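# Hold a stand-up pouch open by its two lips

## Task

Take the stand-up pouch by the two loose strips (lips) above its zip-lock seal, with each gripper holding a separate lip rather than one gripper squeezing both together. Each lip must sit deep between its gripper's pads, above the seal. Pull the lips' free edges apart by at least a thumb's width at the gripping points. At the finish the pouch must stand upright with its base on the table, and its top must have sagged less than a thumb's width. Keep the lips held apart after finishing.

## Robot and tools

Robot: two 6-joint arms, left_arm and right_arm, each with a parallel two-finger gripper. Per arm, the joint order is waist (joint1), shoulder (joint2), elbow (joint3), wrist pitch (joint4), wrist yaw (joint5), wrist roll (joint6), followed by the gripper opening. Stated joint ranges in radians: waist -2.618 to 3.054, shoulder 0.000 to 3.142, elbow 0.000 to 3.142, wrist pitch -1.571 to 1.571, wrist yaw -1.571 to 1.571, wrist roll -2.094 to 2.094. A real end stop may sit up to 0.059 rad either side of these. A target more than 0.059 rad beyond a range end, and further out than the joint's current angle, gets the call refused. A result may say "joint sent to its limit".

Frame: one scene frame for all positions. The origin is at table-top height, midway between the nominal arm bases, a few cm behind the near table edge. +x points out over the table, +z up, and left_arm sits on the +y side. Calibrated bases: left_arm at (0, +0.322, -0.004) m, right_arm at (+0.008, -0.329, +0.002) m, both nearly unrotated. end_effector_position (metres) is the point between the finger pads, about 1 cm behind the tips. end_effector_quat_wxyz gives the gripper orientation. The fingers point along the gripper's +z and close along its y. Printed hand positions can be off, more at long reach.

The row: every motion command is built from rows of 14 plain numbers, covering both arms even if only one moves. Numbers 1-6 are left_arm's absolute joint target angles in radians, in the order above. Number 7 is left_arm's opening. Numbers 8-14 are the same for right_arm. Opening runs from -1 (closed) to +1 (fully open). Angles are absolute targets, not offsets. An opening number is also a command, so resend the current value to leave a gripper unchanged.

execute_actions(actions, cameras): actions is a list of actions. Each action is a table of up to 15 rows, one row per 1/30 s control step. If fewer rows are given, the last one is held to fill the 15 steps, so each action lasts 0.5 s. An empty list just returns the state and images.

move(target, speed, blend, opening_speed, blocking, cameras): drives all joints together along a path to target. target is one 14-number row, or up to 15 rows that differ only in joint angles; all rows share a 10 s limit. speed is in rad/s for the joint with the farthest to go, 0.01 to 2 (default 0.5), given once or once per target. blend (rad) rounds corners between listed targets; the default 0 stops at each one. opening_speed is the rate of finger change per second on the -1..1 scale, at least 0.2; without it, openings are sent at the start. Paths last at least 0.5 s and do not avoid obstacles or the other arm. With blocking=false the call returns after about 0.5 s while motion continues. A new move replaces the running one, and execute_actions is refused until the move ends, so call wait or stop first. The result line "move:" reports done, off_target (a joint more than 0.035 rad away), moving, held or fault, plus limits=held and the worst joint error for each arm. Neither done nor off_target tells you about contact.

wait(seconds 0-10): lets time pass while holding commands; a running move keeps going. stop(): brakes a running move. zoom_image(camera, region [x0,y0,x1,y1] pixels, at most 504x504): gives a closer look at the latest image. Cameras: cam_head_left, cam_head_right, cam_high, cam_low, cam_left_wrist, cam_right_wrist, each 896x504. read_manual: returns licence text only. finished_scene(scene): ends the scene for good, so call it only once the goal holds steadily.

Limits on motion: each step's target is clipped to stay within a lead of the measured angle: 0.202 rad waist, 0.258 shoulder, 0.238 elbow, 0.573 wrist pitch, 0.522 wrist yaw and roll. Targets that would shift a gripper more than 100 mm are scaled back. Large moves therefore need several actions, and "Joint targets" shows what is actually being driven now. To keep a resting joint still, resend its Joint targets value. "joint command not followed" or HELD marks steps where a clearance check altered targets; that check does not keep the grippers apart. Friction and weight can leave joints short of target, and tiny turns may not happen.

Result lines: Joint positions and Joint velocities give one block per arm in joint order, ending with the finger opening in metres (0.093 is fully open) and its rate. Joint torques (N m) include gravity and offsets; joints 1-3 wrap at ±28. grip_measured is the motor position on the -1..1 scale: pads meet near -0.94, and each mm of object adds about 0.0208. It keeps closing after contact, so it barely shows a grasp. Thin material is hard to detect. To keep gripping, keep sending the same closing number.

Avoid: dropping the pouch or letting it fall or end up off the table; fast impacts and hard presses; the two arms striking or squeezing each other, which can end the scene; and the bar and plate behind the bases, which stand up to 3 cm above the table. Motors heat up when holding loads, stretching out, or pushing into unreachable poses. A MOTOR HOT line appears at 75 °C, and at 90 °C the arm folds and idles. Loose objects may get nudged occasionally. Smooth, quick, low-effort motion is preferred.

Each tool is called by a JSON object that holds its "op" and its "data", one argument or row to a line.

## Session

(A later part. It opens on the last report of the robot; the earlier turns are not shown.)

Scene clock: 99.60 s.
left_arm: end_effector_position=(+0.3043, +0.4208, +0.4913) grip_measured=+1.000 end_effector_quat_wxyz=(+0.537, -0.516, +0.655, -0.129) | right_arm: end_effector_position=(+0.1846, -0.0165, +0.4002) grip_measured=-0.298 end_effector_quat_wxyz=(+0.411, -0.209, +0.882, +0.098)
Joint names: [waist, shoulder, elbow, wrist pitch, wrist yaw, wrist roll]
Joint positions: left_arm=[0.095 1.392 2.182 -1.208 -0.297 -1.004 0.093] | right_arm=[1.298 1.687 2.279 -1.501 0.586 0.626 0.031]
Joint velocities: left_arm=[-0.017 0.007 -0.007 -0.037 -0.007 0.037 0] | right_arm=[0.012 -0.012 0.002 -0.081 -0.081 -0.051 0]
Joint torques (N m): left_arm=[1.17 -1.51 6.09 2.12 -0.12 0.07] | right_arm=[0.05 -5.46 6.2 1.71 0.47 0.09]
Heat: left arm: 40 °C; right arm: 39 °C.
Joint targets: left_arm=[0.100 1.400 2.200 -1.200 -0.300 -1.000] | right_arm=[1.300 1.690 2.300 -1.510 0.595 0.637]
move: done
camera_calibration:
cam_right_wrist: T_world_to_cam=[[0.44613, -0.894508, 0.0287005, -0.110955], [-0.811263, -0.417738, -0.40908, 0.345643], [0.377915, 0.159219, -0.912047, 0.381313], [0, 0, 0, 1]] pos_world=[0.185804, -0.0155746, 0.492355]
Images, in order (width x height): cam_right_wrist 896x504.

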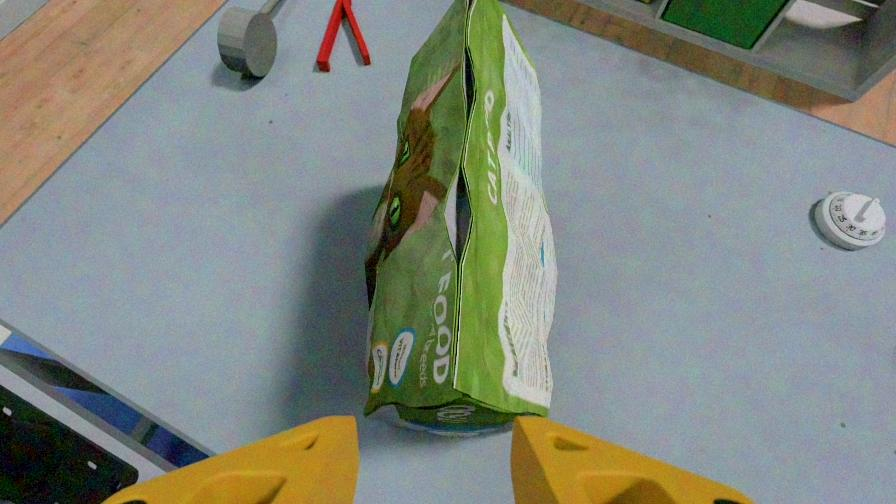

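{"op": "move", "data": {
  "target": [0.1,1.4,2.2,-1.2,-0.3,-1.0,1,0.938,1.71,2.01,-1.075,0.095,0.625,-0.73],
  "speed": 0.5,
  "cameras": ["cam_right_wrist","cam_low"]
}}

{"op": "zoom_image", "data": {
  "camera": "cam_right_wrist",
  "region": [300, 200, 600, 504]
}}

Scene clock: 124.37 s.
left_arm: end_effector_position=(+0.3043, +0.4208, +0.4913) grip_measured=+1.000 end_effector_quat_wxyz=(+0.537, -0.516, +0.655, -0.129) | right_arm: end_effector_position=(+0.2754, +0.0166, +0.3503) grip_measured=-0.728 end_effector_quat_wxyz=(+0.319, -0.125, +0.908, +0.243)
Joint names: [waist, shoulder, elbow, wrist pitch, wrist yaw, wrist roll]
Joint positions: left_arm=[0.095 1.392 2.182 -1.208 -0.297 -1.004 0.093] | right_arm=[0.94 1.701 2.021 -1.087 0.1 0.627 0.01]
Joint velocities: left_arm=[0.002 -0.002 -0.002 -0.051 -0.022 0.007 0] | right_arm=[-0.002 -0.007 -0.002 -0.007 -0.022 -0.051 0]
Joint torques (N m): left_arm=[1.1 -1.44 6.15 2.1 -0.07 0.1] | right_arm=[-0.06 -6.28 4.74 2.21 0.03 -0.16]
Heat: left arm: 42 °C; right arm: 38 °C.
Joint targets: left_arm=[0.100 1.400 2.200 -1.200 -0.300 -1.000] | right_arm=[0.938 1.710 2.010 -1.075 0.095 0.625]
move: done
camera_calibration:
cam_right_wrist: T_world_to_cam=[[0.385333, -0.860371, -0.333586, 0.0226522], [-0.911743, -0.299239, -0.281392, 0.393679], [0.142279, 0.412574, -0.899744, 0.352518], [0, 0, 0, 1]] pos_world=[0.300049, -0.00814641, 0.435511]
Images, in order (width x height): cam_low 896x504, cam_right_wrist 896x504.

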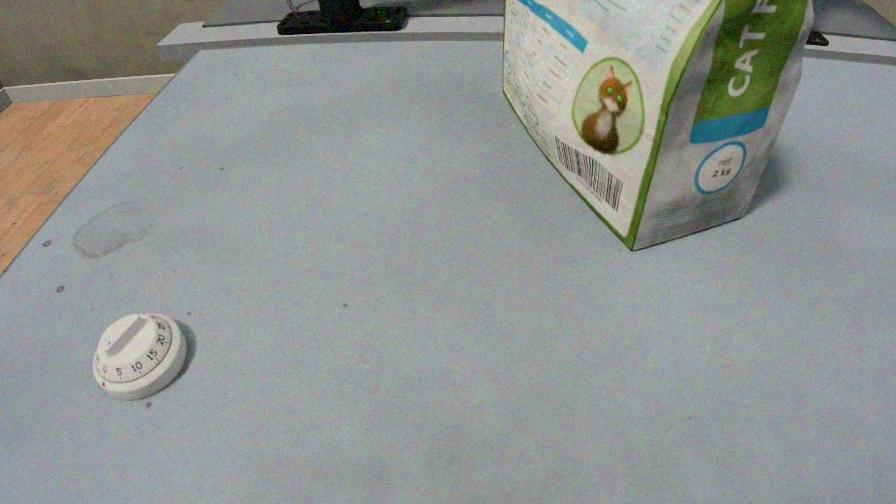

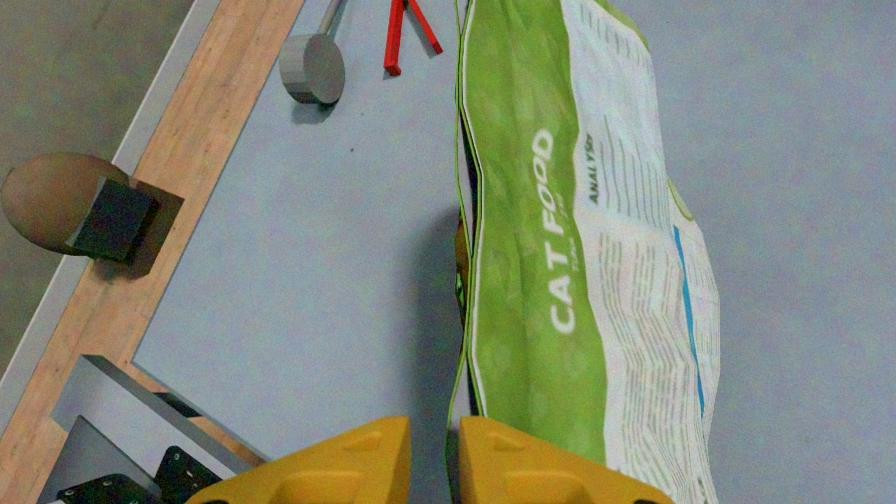

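Scaled by 1.658 from the camera's 896x504 image, which has a finer 1280x720 frame.

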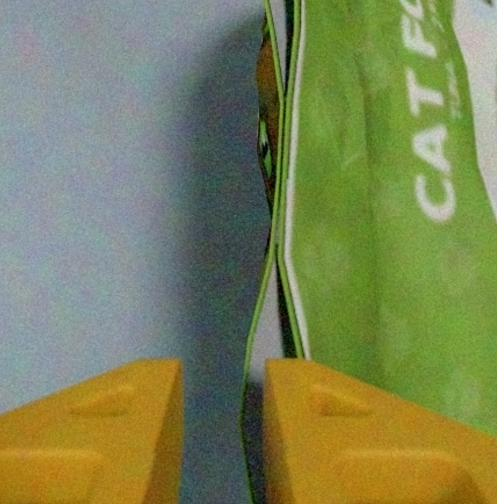

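{"op": "move", "data": {
  "target": [0.1,1.4,2.2,-1.2,-0.3,-1.0,1,0.923,1.618,1.889,-1.004,0.075,0.618,-0.73],
  "speed": 0.2,
  "cameras": ["cam_right_wrist"]
}}

{"op": "zoom_image", "data": {
  "camera": "cam_right_wrist",
  "region": [350, 300, 550, 504]
}}

Scene clock: 141.50 s.
left_arm: end_effector_position=(+0.3043, +0.4208, +0.4913) grip_measured=+1.000 end_effector_quat_wxyz=(+0.537, -0.516, +0.655, -0.129) | right_arm: end_effector_position=(+0.2720, +0.0101, +0.3431) grip_measured=-0.728 end_effector_quat_wxyz=(+0.319, -0.124, +0.905, +0.254)
Joint names: [waist, shoulder, elbow, wrist pitch, wrist yaw, wrist roll]
Joint positions: left_arm=[0.095 1.392 2.182 -1.208 -0.297 -1.004 0.093] | right_arm=[0.93 1.636 1.902 -1.017 0.08 0.627 0.01]
Joint velocities: left_arm=[0.007 0.007 -0.007 0.007 0.007 -0.022 0] | right_arm=[-0.017 -0.002 -0.007 -0.007 -0.007 0.022 0]
Joint torques (N m): left_arm=[1.1 -1.44 6.13 2.12 -0.14 0.07] | right_arm=[-0.46 -8.14 4.93 2.25 -0.02 -0.25]
Heat: left arm: 43 °C; right arm: 37 °C.
Joint targets: left_arm=[0.100 1.400 2.200 -1.200 -0.300 -1.000] | right_arm=[0.923 1.618 1.889 -1.004 0.075 0.618]
move: done
camera_calibration:
cam_right_wrist: T_world_to_cam=[[0.389295, -0.850799, -0.352974, 0.0214138], [-0.910552, -0.297592, -0.28694, 0.388169], [0.139086, 0.433106, -0.890547, 0.3467], [0, 0, 0, 1]] pos_world=[0.29689, -0.016423, 0.427693]
Images, in order (width x height): cam_right_wrist 896x504.

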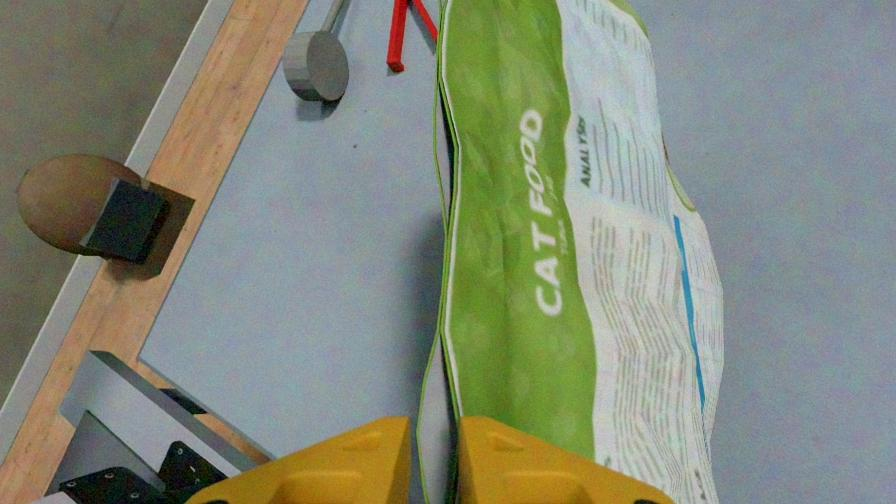

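Scaled by 2.471 from the camera's 896x504 image, which has a finer 1280x720 frame.

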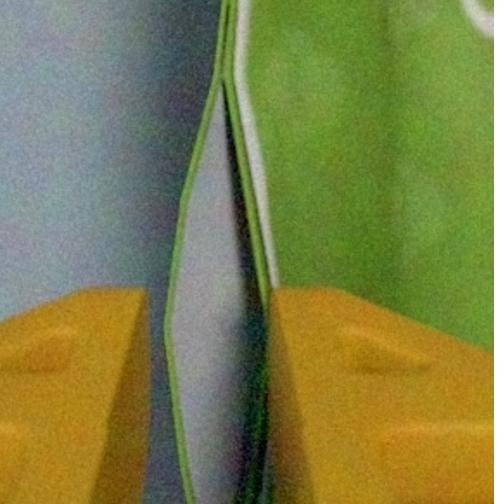

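{"op": "move", "data": {
  "target": [
    [0.1,1.4,2.2,-1.2,-0.3,-1.0,1,0.908,1.618,1.889,-1.004,0.075,0.618,-0.73],
    [0.1,1.4,2.2,-1.2,-0.3,-1.0,1,0.909,1.604,1.832,-0.965,0.075,0.618,-0.73]
  ],
  "speed": 0.1,
  "cameras": ["cam_right_wrist"]
}}

{"op": "zoom_image", "data": {
  "camera": "cam_right_wrist",
  "region": [350, 300, 550, 504]
}}

Scene clock: 157.47 s.
left_arm: end_effector_position=(+0.3043, +0.4208, +0.4913) grip_measured=+1.000 end_effector_quat_wxyz=(+0.537, -0.516, +0.655, -0.129) | right_arm: end_effector_position=(+0.2783, +0.0073, +0.3315) grip_measured=-0.728 end_effector_quat_wxyz=(+0.318, -0.117, +0.907, +0.250)
Joint names: [waist, shoulder, elbow, wrist pitch, wrist yaw, wrist roll]
Joint positions: left_arm=[0.095 1.392 2.182 -1.208 -0.297 -1.004 0.093] | right_arm=[0.913 1.626 1.845 -0.977 0.077 0.627 0.01]
Joint velocities: left_arm=[0.002 -0.017 0.002 0.007 -0.051 -0.037 0] | right_arm=[-0.012 -0.007 -0.022 0.007 -0.022 -0.051 0.001]
Joint torques (N m): left_arm=[0.96 -1.5 6.19 2.15 -0.12 0.1] | right_arm=[-0.24 -8.54 4.83 2.2 -0.01 -0.23]
Heat: left arm: 44 °C; right arm: 39 °C.
Joint targets: left_arm=[0.100 1.400 2.200 -1.200 -0.300 -1.000] | right_arm=[0.909 1.604 1.832 -0.965 0.075 0.618]
move: done
camera_calibration:
cam_right_wrist: T_world_to_cam=[[0.374879, -0.858014, -0.351108, 0.0159108], [-0.916441, -0.285779, -0.28012, 0.389079], [0.140008, 0.426781, -0.893452, 0.33748], [0, 0, 0, 1]] pos_world=[0.303353, -0.0191878, 0.416097]
Images, in order (width x height): cam_right_wrist 896x504.

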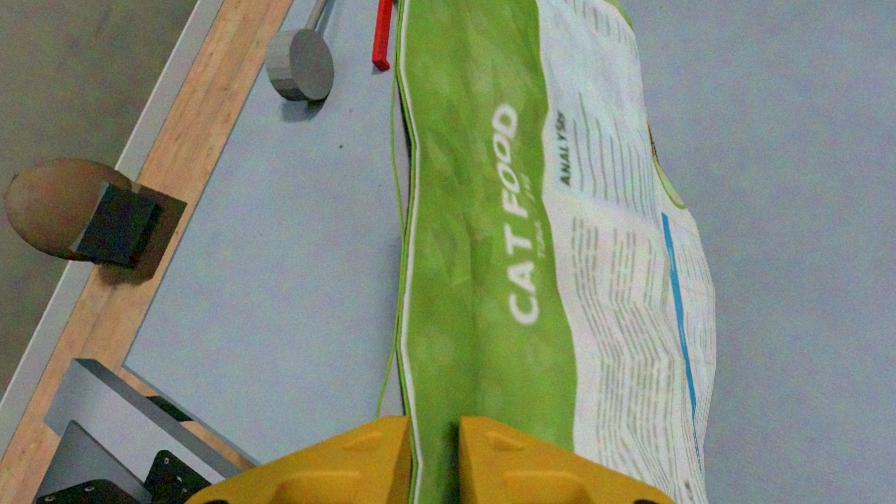

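Scaled by 2.471 from the camera's 896x504 image, which has a finer 1280x720 frame.

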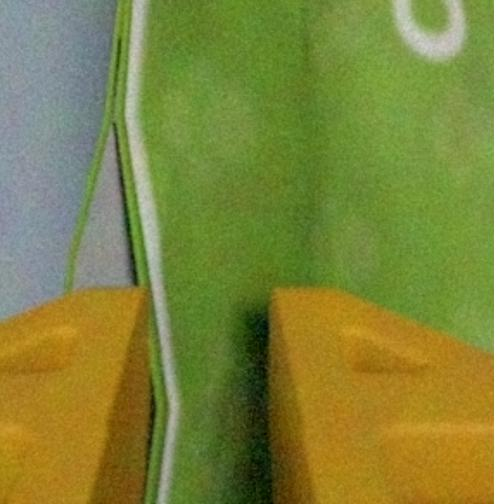

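{"op": "move", "data": {
  "target": [0.1,1.4,2.2,-1.2,-0.3,-1.0,1,0.917,1.597,1.758,-0.897,0.075,0.618,-0.73],
  "speed": 0.07,
  "cameras": ["cam_right_wrist"]
}}

{"op": "zoom_image", "data": {
  "camera": "cam_right_wrist",
  "region": [350, 300, 550, 504]
}}

Scene clock: 162.30 s.
left_arm: end_effector_position=(+0.3043, +0.4208, +0.4913) grip_measured=+1.000 end_effector_quat_wxyz=(+0.537, -0.516, +0.655, -0.129) | right_arm: end_effector_position=(+0.2818, +0.0114, +0.3169) grip_measured=-0.728 end_effector_quat_wxyz=(+0.318, -0.117, +0.907, +0.251)
Joint names: [waist, shoulder, elbow, wrist pitch, wrist yaw, wrist roll]
Joint positions: left_arm=[0.095 1.392 2.182 -1.208 -0.297 -1.004 0.093] | right_arm=[0.913 1.618 1.772 -0.91 0.077 0.627 0.01]
Joint velocities: left_arm=[-0.002 0.002 -0.007 0.022 -0.022 0.037 0] | right_arm=[-0.017 0.007 0.012 0.037 -0.081 -0.037 0.001]
Joint torques (N m): left_arm=[1.18 -1.63 6.15 2.16 -0.1 0.08] | right_arm=[0.28 -8.59 4.98 2.22 -0.02 -0.26]
Heat: left arm: 44 °C; right arm: 40 °C.
Joint targets: left_arm=[0.100 1.400 2.200 -1.200 -0.300 -1.000] | right_arm=[0.917 1.597 1.758 -0.897 0.075 0.618]
move: done
camera_calibration:
cam_right_wrist: T_world_to_cam=[[0.375312, -0.857474, -0.351964, 0.0131986], [-0.916105, -0.285379, -0.28162, 0.389719], [0.141039, 0.428132, -0.892643, 0.321678], [0, 0, 0, 1]] pos_world=[0.306701, -0.0151855, 0.401542]
Images, in order (width x height): cam_right_wrist 896x504.

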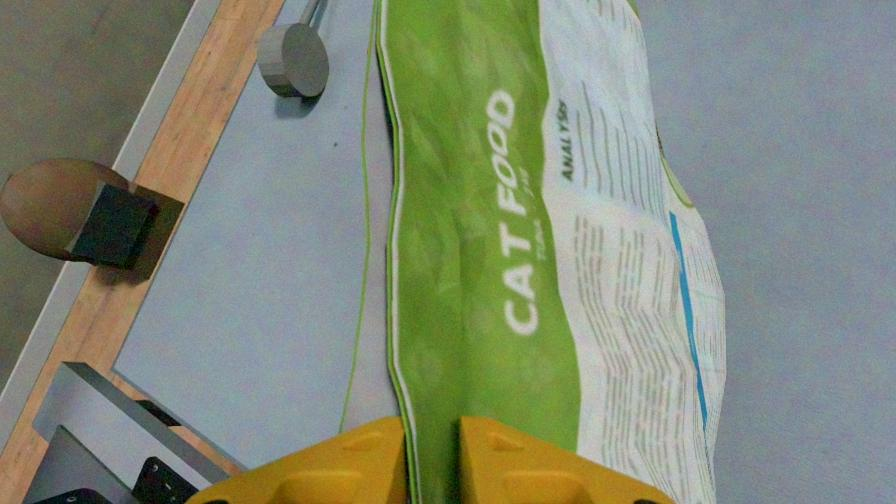

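Scaled by 2.471 from the camera's 896x504 image, which has a finer 1280x720 frame.

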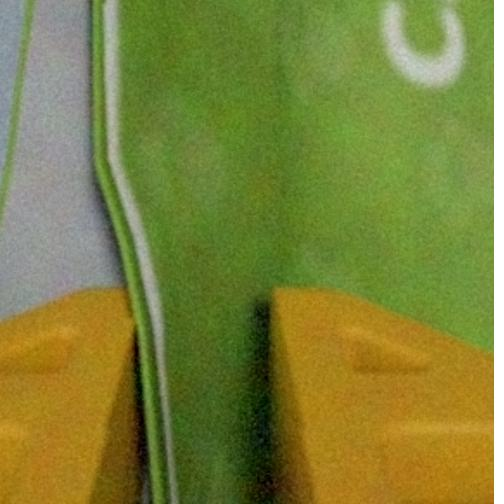

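{"op": "move", "data": {
  "target": [0.1,1.4,2.2,-1.2,-0.3,-1.0,1,0.917,1.597,1.758,-0.897,0.075,0.618,-1],
  "opening_speed": 0.4,
  "cameras": ["cam_right_wrist","cam_high"]
}}

{"op": "zoom_image", "data": {
  "camera": "cam_right_wrist",
  "region": [300, 200, 600, 504]
}}

Scene clock: 164.93 s.
left_arm: end_effector_position=(+0.3043, +0.4208, +0.4913) grip_measured=+1.000 end_effector_quat_wxyz=(+0.537, -0.516, +0.655, -0.129) | right_arm: end_effector_position=(+0.2818, +0.0115, +0.3170) grip_measured=-0.975 end_effector_quat_wxyz=(+0.318, -0.117, +0.907, +0.251)
Joint names: [waist, shoulder, elbow, wrist pitch, wrist yaw, wrist roll]
Joint positions: left_arm=[0.095 1.392 2.182 -1.208 -0.297 -1.004 0.093] | right_arm=[0.913 1.618 1.772 -0.909 0.077 0.627 0]
Joint velocities: left_arm=[-0.017 0.007 -0.002 -0.007 -0.051 -0.007 0] | right_arm=[-0.002 -0.002 0.002 0.007 0.037 0.007 0]
Joint torques (N m): left_arm=[1.1 -1.42 6.12 2.13 -0.11 0.11] | right_arm=[0.24 -8.59 5.04 2.23 0.01 -0.21]
Heat: left arm: 44 °C; right arm: 40 °C.
Joint targets: left_arm=[0.100 1.400 2.200 -1.200 -0.300 -1.000] | right_arm=[0.917 1.597 1.758 -0.897 0.075 0.618]
move: done
camera_calibration:
cam_right_wrist: T_world_to_cam=[[0.375399, -0.857366, -0.352135, 0.0132798], [-0.916038, -0.285299, -0.28192, 0.389862], [0.141245, 0.428401, -0.892481, 0.3216], [0, 0, 0, 1]] pos_world=[0.306719, -0.0151611, 0.401608]
Images, in order (width x height): cam_high 896x504, cam_right_wrist 896x504.

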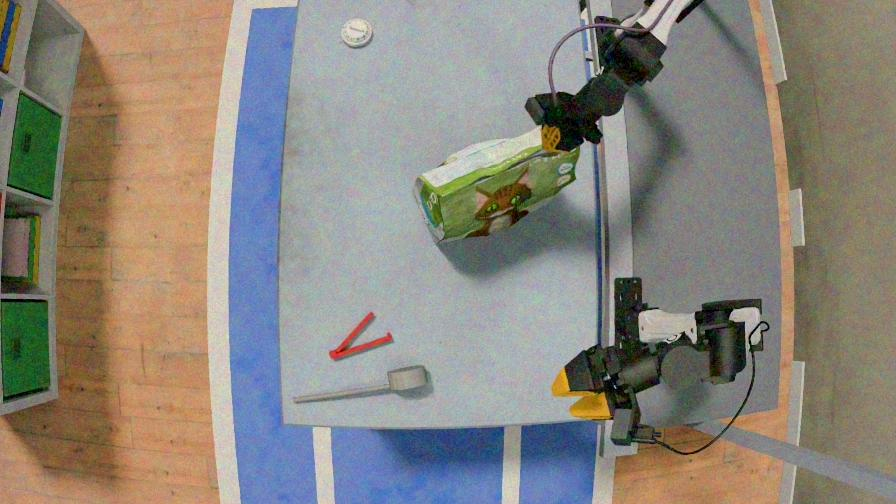

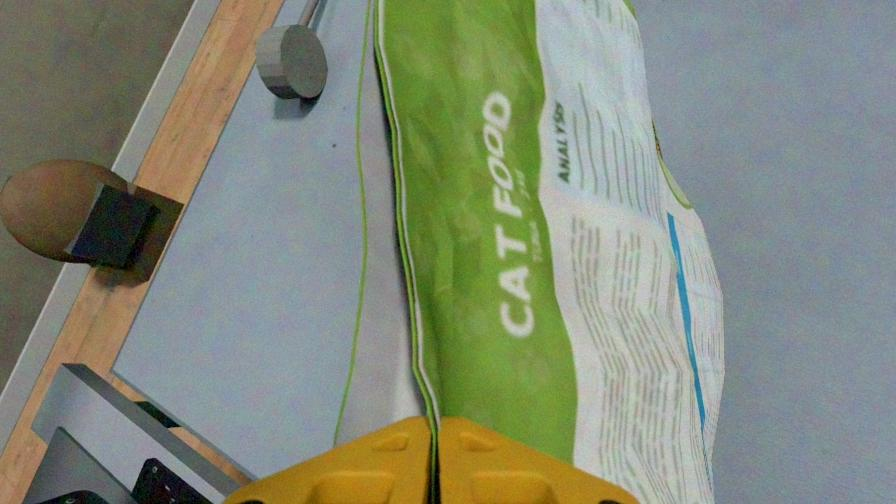

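Scaled by 1.658 from the camera's 896x504 image, which has a finer 1280x720 frame.

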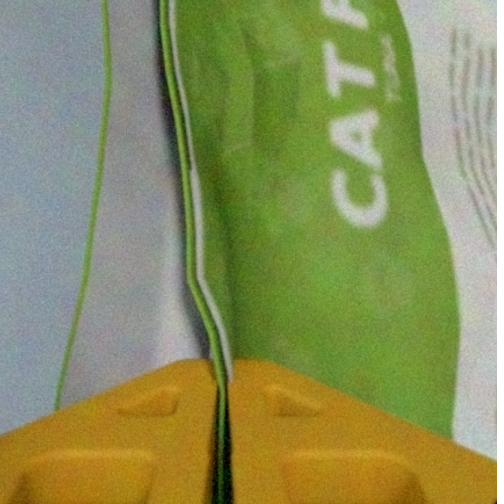

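{"op": "move", "data": {
  "target": [-0.4,1.55,2.35,-1.35,-0.35,-1.2,-0.69,0.888,1.575,1.735,-0.897,0.075,0.618,-1],
  "speed": 0.35,
  "cameras": ["cam_right_wrist","cam_left_wrist","cam_low"]
}}

{"op": "zoom_image", "data": {
  "camera": "cam_right_wrist",
  "region": [250, 0, 550, 504]
}}

Scene clock: 178.43 s.
left_arm: end_effector_position=(+0.3325, +0.2637, +0.4734) grip_measured=-0.688 end_effector_quat_wxyz=(+0.446, -0.425, +0.749, -0.244) | right_arm: end_effector_position=(+0.2848, +0.0047, +0.3162) grip_measured=-0.975 end_effector_quat_wxyz=(+0.320, -0.110, +0.907, +0.251)
Joint names: [waist, shoulder, elbow, wrist pitch, wrist yaw, wrist roll]
Joint positions: left_arm=[-0.394 1.54 2.33 -1.34 -0.345 -1.193 0.012] | right_arm=[0.897 1.601 1.748 -0.899 0.072 0.627 0]
Joint velocities: left_arm=[0.012 -0.012 -0.002 0.007 -0.007 -0.007 0] | right_arm=[-0.007 0.007 0.002 0.037 -0.022 0.022 0]
Joint torques (N m): left_arm=[0.23 -2.36 6.16 1.86 -0.17 0.03] | right_arm=[-0.73 -8.8 5.04 2.11 0.09 -0.21]
Heat: left arm: 45 °C; right arm: 41 °C.
Joint targets: left_arm=[-0.400 1.550 2.350 -1.350 -0.350 -1.200] | right_arm=[0.888 1.575 1.735 -0.897 0.075 0.618]
move: done
camera_calibration:
cam_left_wrist: T_world_to_cam=[[0.392355, -0.521577, 0.757638, -0.354455], [-0.600374, -0.769247, -0.218655, 0.545038], [0.696856, -0.369076, -0.614959, 0.239711], [0, 0, 0, 1]] pos_world=[0.299255, 0.322865, 0.535136]
cam_right_wrist: T_world_to_cam=[[0.364134, -0.860245, -0.356911, 0.0108329], [-0.919827, -0.272088, -0.282642, 0.391674], [0.14603, 0.431216, -0.890353, 0.321272], [0, 0, 0, 1]] pos_world=[0.309412, -0.022649, 0.400615]
Images, in order (width x height): cam_low 896x504, cam_left_wrist 896x504, cam_right_wrist 896x504.

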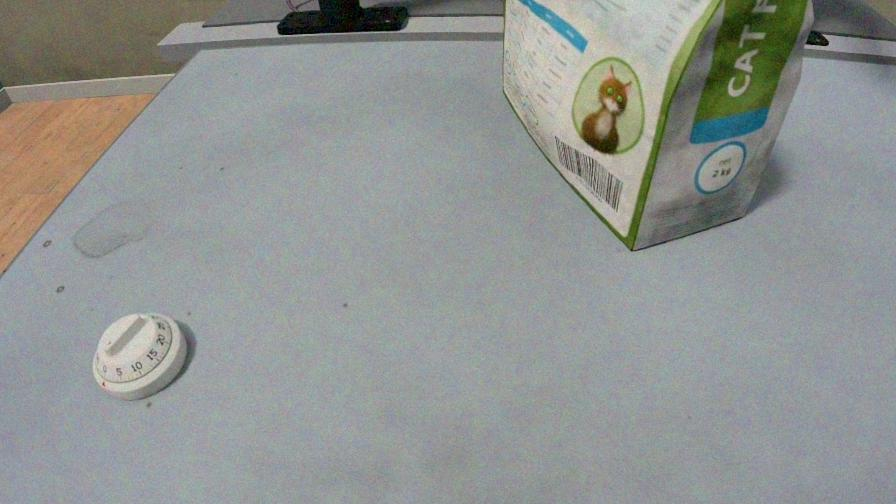

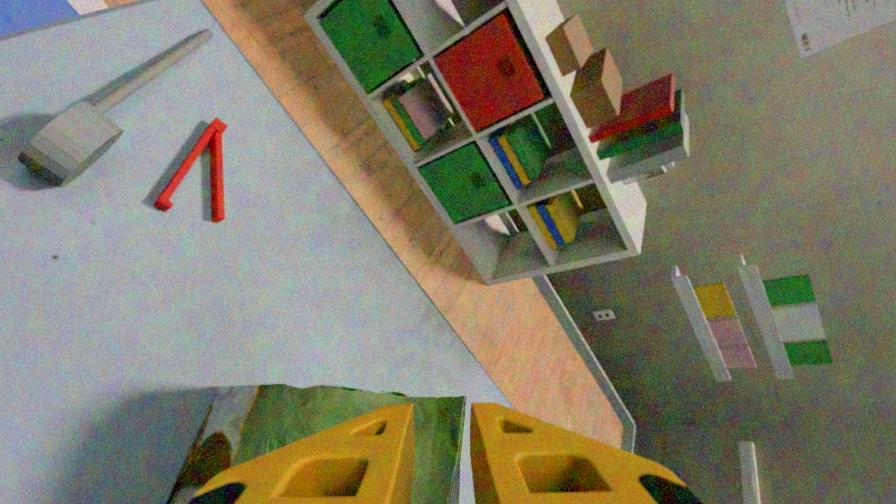

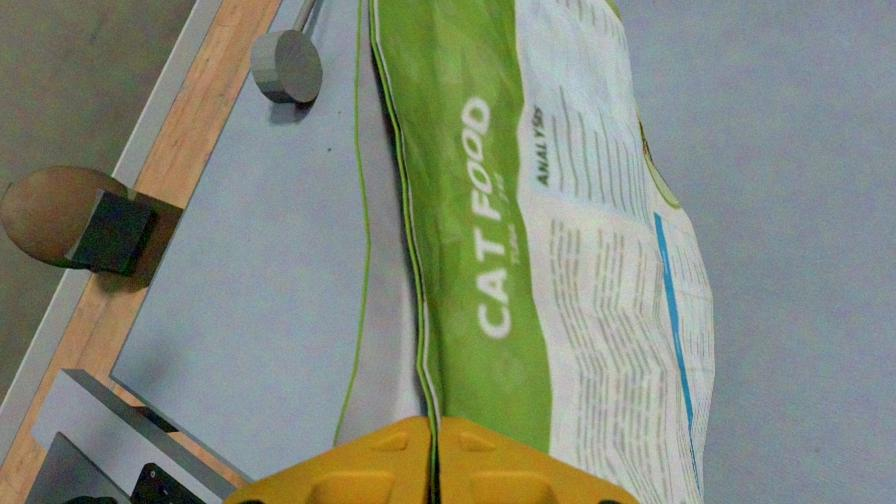

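Scaled by 1.000.

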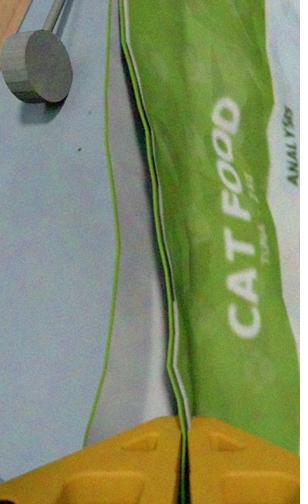

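{"op": "move", "data": {
  "target": [-0.912,1.622,1.949,-1.181,-0.472,-1.463,-0.69,0.888,1.575,1.735,-0.897,0.075,0.618,-1],
  "speed": 0.4,
  "cameras": ["cam_right_wrist","cam_left_wrist","cam_high"]
}}

{"op": "zoom_image", "data": {
  "camera": "cam_left_wrist",
  "region": [300, 100, 600, 504]
}}

Scene clock: 210.30 s.
left_arm: end_effector_position=(+0.3009, +0.0773, +0.3519) grip_measured=-0.688 end_effector_quat_wxyz=(+0.332, -0.337, +0.847, -0.241) | right_arm: end_effector_position=(+0.2847, +0.0048, +0.3162) grip_measured=-0.975 end_effector_quat_wxyz=(+0.320, -0.110, +0.907, +0.251)
Joint names: [waist, shoulder, elbow, wrist pitch, wrist yaw, wrist roll]
Joint positions: left_arm=[-0.909 1.614 1.957 -1.199 -0.467 -1.457 0.012] | right_arm=[0.897 1.601 1.748 -0.899 0.072 0.627 0]
Joint velocities: left_arm=[-0.022 -0.002 -0.007 -0.066 -0.125 -0.007 0.001] | right_arm=[0.017 0.002 -0.007 -0.007 -0.022 -0.081 0]
Joint torques (N m): left_arm=[0.55 -4.4 5.38 1.74 -0.32 -0.02] | right_arm=[-0.62 -8.96 5.04 2.14 0.08 -0.24]
Heat: left arm: 45 °C; right arm: 41 °C.
Joint targets: left_arm=[-0.912 1.622 1.949 -1.181 -0.472 -1.463] | right_arm=[0.888 1.575 1.735 -0.897 0.075 0.618]
move: done
camera_calibration:
cam_left_wrist: T_world_to_cam=[[0.388221, -0.65237, 0.65092, -0.298385], [-0.816257, -0.571292, -0.0857324, 0.359002], [0.427795, -0.498035, -0.754289, 0.258186], [0, 0, 0, 1]] pos_world=[0.298427, 0.139023, 0.41975]
cam_right_wrist: T_world_to_cam=[[0.364305, -0.860086, -0.35712, 0.0109023], [-0.919807, -0.272304, -0.282498, 0.39159], [0.145728, 0.431397, -0.890314, 0.32133], [0, 0, 0, 1]] pos_world=[0.309389, -0.0226126, 0.400602]
Images, in order (width x height): cam_high 896x504, cam_left_wrist 896x504, cam_right_wrist 896x504.

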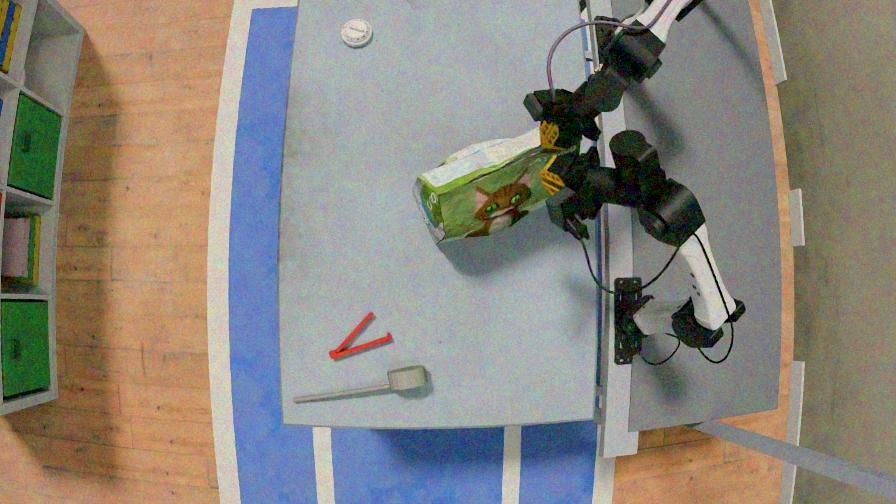

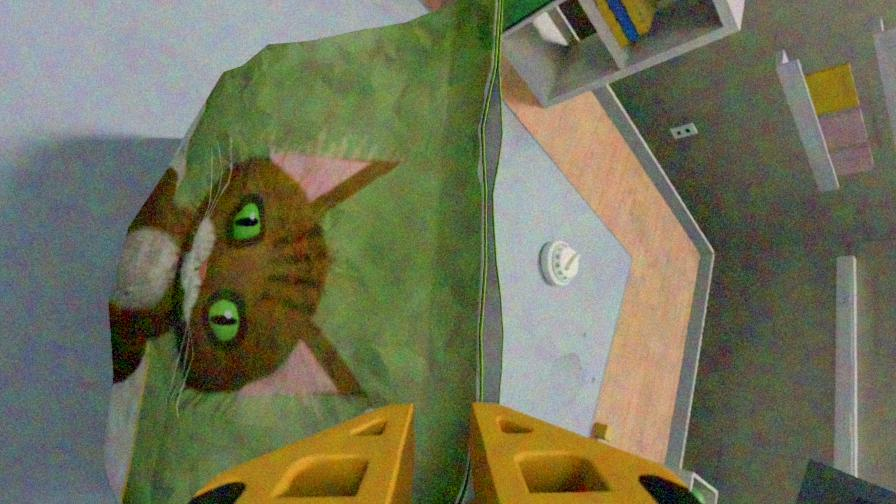

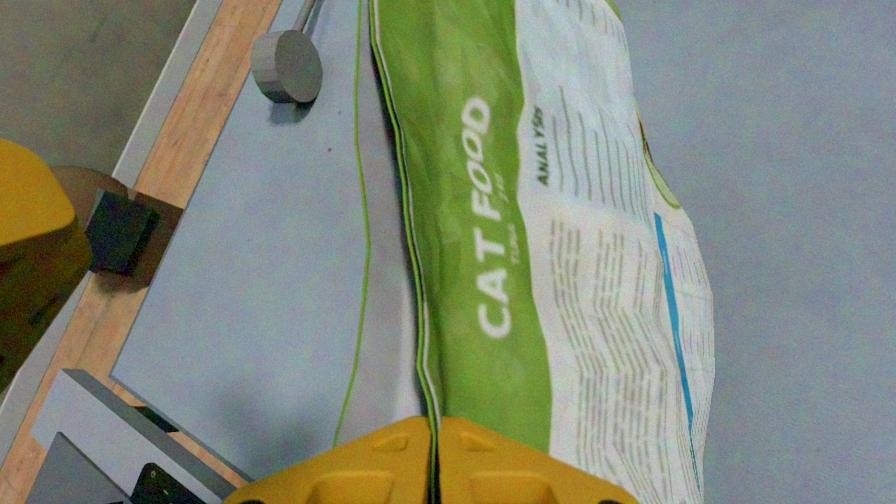

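Scaled by 1.248 from the camera's 896x504 image, which has a finer 1280x720 frame.

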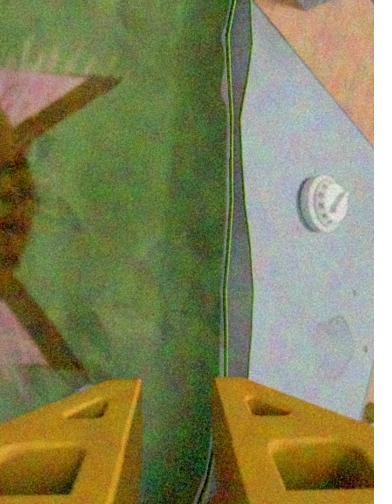

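{"op": "move", "data": {
  "target": [-0.948,1.636,1.832,-1.038,-0.498,-1.494,-0.69,0.888,1.575,1.735,-0.897,0.075,0.618,-1],
  "speed": 0.15,
  "cameras": ["cam_right_wrist","cam_left_wrist"]
}}

{"op": "zoom_image", "data": {
  "camera": "cam_left_wrist",
  "region": [350, 250, 600, 504]
}}

Scene clock: 228.40 s.
left_arm: end_effector_position=(+0.3080, +0.0537, +0.3295) grip_measured=-0.688 end_effector_quat_wxyz=(+0.337, -0.341, +0.840, -0.254) | right_arm: end_effector_position=(+0.2847, +0.0048, +0.3162) grip_measured=-0.975 end_effector_quat_wxyz=(+0.320, -0.110, +0.907, +0.251)
Joint names: [waist, shoulder, elbow, wrist pitch, wrist yaw, wrist roll]
Joint positions: left_arm=[-0.941 1.624 1.842 -1.056 -0.493 -1.488 0.012] | right_arm=[0.897 1.601 1.748 -0.899 0.072 0.627 0]
Joint velocities: left_arm=[0.007 -0.002 -0.002 0.007 -0.007 -0.007 0] | right_arm=[0.007 -0.002 -0.017 0.022 -0.022 0.037 0]
Joint torques (N m): left_arm=[0.02 -4.4 5.53 1.73 -0.33 -0.04] | right_arm=[-0.57 -8.95 5.15 2.14 0.09 -0.22]
Heat: left arm: 47 °C; right arm: 42 °C.
Joint targets: left_arm=[-0.948 1.636 1.832 -1.038 -0.498 -1.494] | right_arm=[0.888 1.575 1.735 -0.897 0.075 0.618]
move: done
camera_calibration:
cam_left_wrist: T_world_to_cam=[[0.378285, -0.633358, 0.675098, -0.307832], [-0.810866, -0.578518, -0.0883883, 0.348967], [0.446538, -0.513978, -0.732414, 0.214343], [0, 0, 0, 1]] pos_world=[0.303701, 0.117084, 0.395649]
cam_right_wrist: T_world_to_cam=[[0.364305, -0.860086, -0.35712, 0.0109023], [-0.919807, -0.272304, -0.282498, 0.39159], [0.145728, 0.431397, -0.890314, 0.32133], [0, 0, 0, 1]] pos_world=[0.309389, -0.0226126, 0.400602]
Images, in order (width x height): cam_left_wrist 896x504, cam_right_wrist 896x504.

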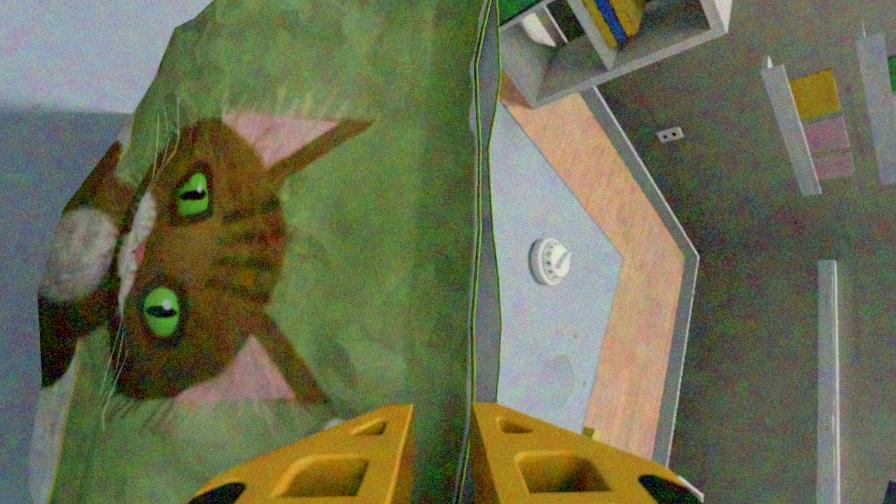

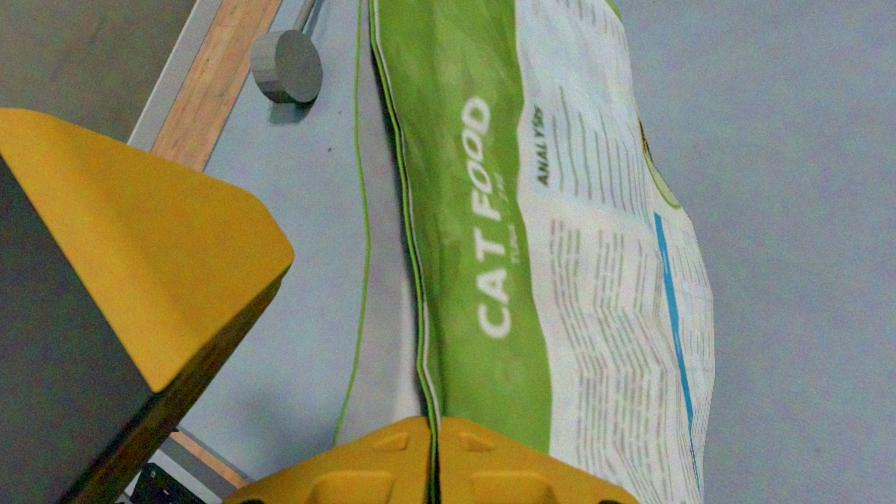

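Scaled by 1.984 from the camera's 896x504 image, which has a finer 1280x720 frame.

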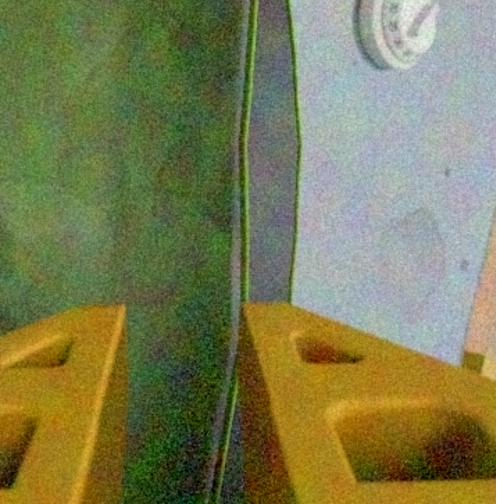

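{"op": "move", "data": {
  "target": [-0.920,1.657,1.809,-0.987,-0.477,-1.47,-0.69,0.888,1.575,1.735,-0.897,0.075,0.618,-1],
  "speed": 0.08,
  "cameras": ["cam_right_wrist","cam_left_wrist"]
}}

{"op": "zoom_image", "data": {
  "camera": "cam_left_wrist",
  "region": [350, 250, 600, 504]
}}

{"op": "zoom_image", "data": {
  "camera": "cam_right_wrist",
  "region": [250, 0, 500, 420]
}}

Scene clock: 240.00 s.
left_arm: end_effector_position=(+0.3191, +0.0492, +0.3208) grip_measured=-0.688 end_effector_quat_wxyz=(+0.340, -0.342, +0.838, -0.254) | right_arm: end_effector_position=(+0.2849, +0.0047, +0.3162) grip_measured=-0.975 end_effector_quat_wxyz=(+0.320, -0.110, +0.907, +0.251)
Joint names: [waist, shoulder, elbow, wrist pitch, wrist yaw, wrist roll]
Joint positions: left_arm=[-0.925 1.643 1.82 -1.005 -0.487 -1.475 0.012] | right_arm=[0.896 1.601 1.748 -0.899 0.072 0.627 0]
Joint velocities: left_arm=[0.032 -0.007 0.007 -0.007 -0.051 0.037 0] | right_arm=[-0.002 0.007 -0.007 -0.022 0.007 -0.051 0]
Joint torques (N m): left_arm=[1.07 -4.53 5.61 1.77 -0.18 0.12] | right_arm=[-0.62 -8.85 5.11 2.12 0.11 -0.25]
Heat: left arm: 46 °C; right arm: 42 °C.
Joint targets: left_arm=[-0.920 1.657 1.809 -0.987 -0.477 -1.470] | right_arm=[0.888 1.575 1.735 -0.897 0.075 0.618]
move: done
camera_calibration:
cam_left_wrist: T_world_to_cam=[[0.377916, -0.631671, 0.676884, -0.309536], [-0.808116, -0.581829, -0.0917801, 0.354959], [0.451805, -0.512316, -0.730346, 0.19831], [0, 0, 0, 1]] pos_world=[0.314229, 0.112597, 0.386933]
cam_right_wrist: T_world_to_cam=[[0.364066, -0.860114, -0.357297, 0.0109402], [-0.919843, -0.271871, -0.2828, 0.39185], [0.146101, 0.431614, -0.890148, 0.321234], [0, 0, 0, 1]] pos_world=[0.309524, -0.0227069, 0.40067]
Images, in order (width x height): cam_left_wrist 896x504, cam_right_wrist 896x504.

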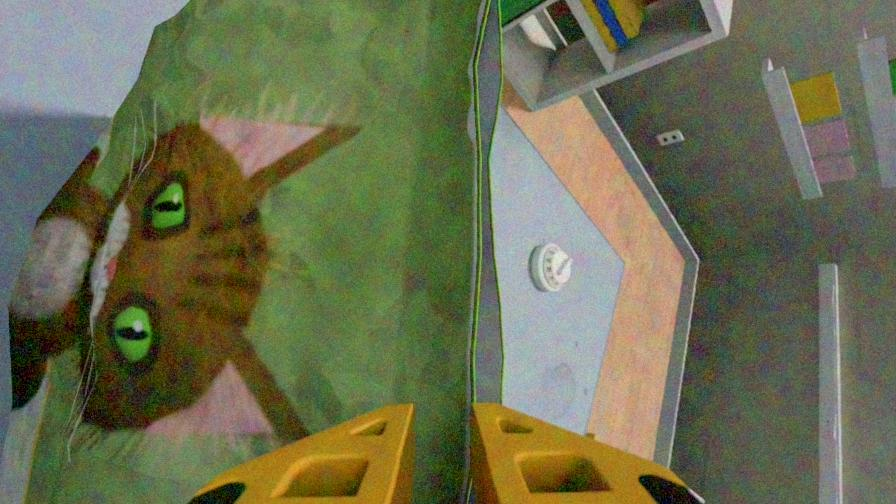

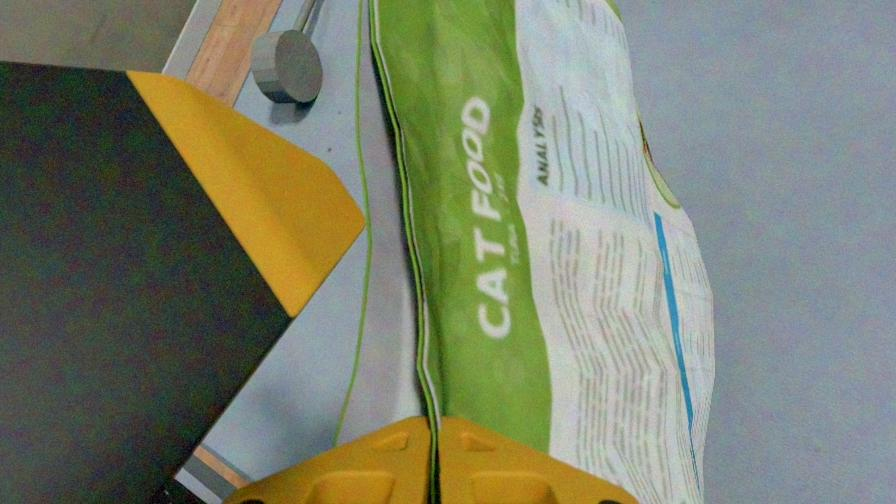

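Scaled by 1.984 from the camera's 896x504 image, which has a finer 1280x720 frame.

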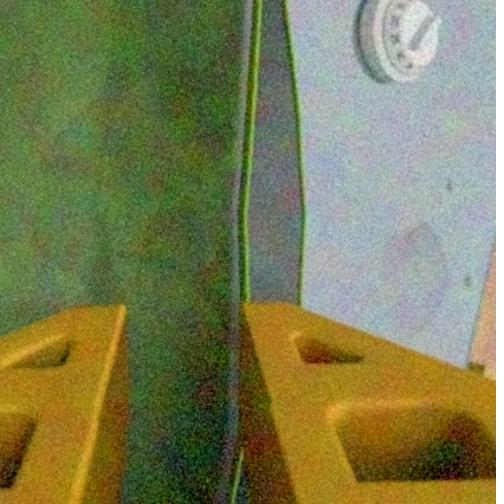

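Scaled by 1.200 from the camera's 896x504 image, which has a finer 1280x720 frame.

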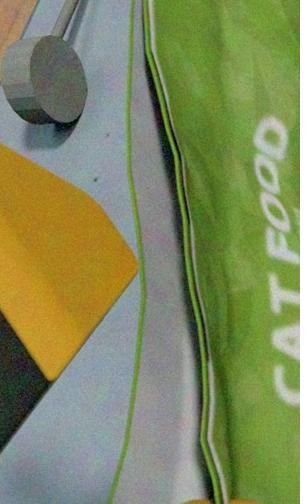

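{"op": "move", "data": {
  "target": [-0.904,1.676,1.792,-0.950,-0.463,-1.453,-0.69,0.888,1.575,1.735,-0.897,0.075,0.618,-1],
  "speed": 0.08,
  "cameras": ["cam_right_wrist","cam_left_wrist"]
}}

{"op": "zoom_image", "data": {
  "camera": "cam_left_wrist",
  "region": [350, 250, 600, 504]
}}

{"op": "zoom_image", "data": {
  "camera": "cam_right_wrist",
  "region": [300, 50, 500, 400]
}}

Scene clock: 247.13 s.
left_arm: end_effector_position=(+0.3276, +0.0468, +0.3127) grip_measured=-0.688 end_effector_quat_wxyz=(+0.340, -0.341, +0.840, -0.252) | right_arm: end_effector_position=(+0.2852, +0.0043, +0.3161) grip_measured=-0.975 end_effector_quat_wxyz=(+0.320, -0.110, +0.907, +0.251)
Joint names: [waist, shoulder, elbow, wrist pitch, wrist yaw, wrist roll]
Joint positions: left_arm=[-0.909 1.66 1.804 -0.972 -0.476 -1.458 0.012] | right_arm=[0.895 1.601 1.748 -0.899 0.071 0.627 0]
Joint velocities: left_arm=[-0.002 -0.022 -0.007 -0.037 -0.007 -0.007 0] | right_arm=[0.022 -0.002 -0.007 -0.007 0.022 0.007 0]
Joint torques (N m): left_arm=[0.88 -4.37 5.56 1.82 -0.1 0.12] | right_arm=[-0.57 -8.88 5.07 2.12 0.13 -0.21]
Heat: left arm: 46 °C; right arm: 42 °C.
Joint targets: left_arm=[-0.904 1.676 1.792 -0.950 -0.463 -1.453] | right_arm=[0.888 1.575 1.735 -0.897 0.075 0.618]
move: done
camera_calibration:
cam_left_wrist: T_world_to_cam=[[0.378209, -0.636423, 0.672252, -0.307277], [-0.809431, -0.579732, -0.0934472, 0.360576], [0.449198, -0.508799, -0.734401, 0.189302], [0, 0, 0, 1]] pos_world=[0.323042, 0.109796, 0.379286]
cam_right_wrist: T_world_to_cam=[[0.363084, -0.860396, -0.357614, 0.0108199], [-0.920337, -0.271264, -0.281772, 0.391781], [0.145428, 0.431433, -0.890346, 0.321497], [0, 0, 0, 1]] pos_world=[0.309888, -0.0231187, 0.400506]
Images, in order (width x height): cam_left_wrist 896x504, cam_right_wrist 896x504.

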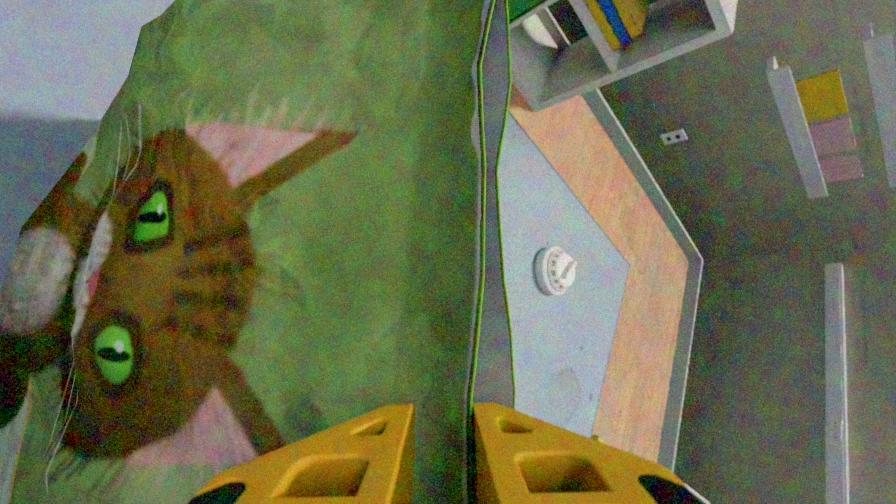

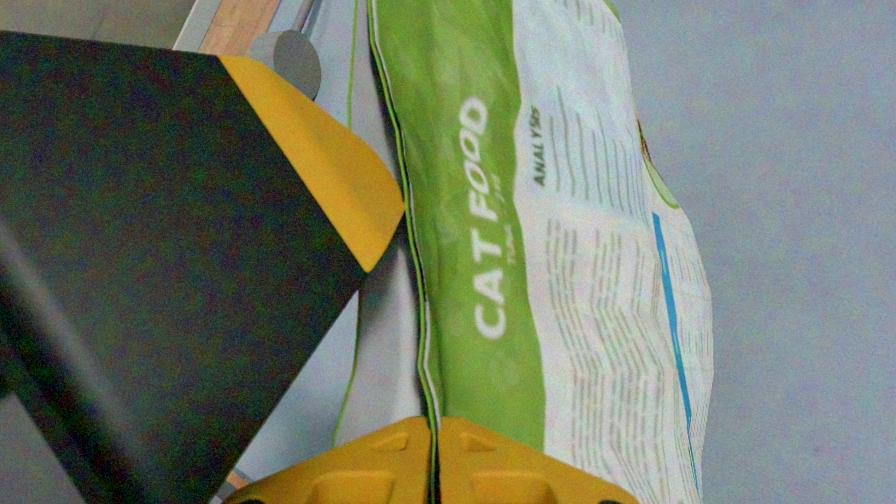

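Scaled by 1.984 from the camera's 896x504 image, which has a finer 1280x720 frame.

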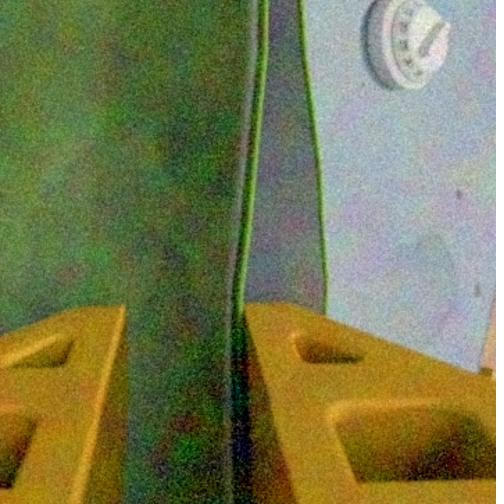

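Scaled by 1.440 from the camera's 896x504 image, which has a finer 1280x720 frame.

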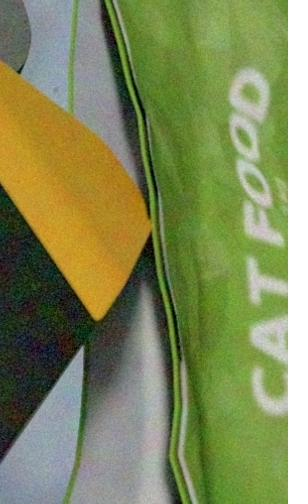

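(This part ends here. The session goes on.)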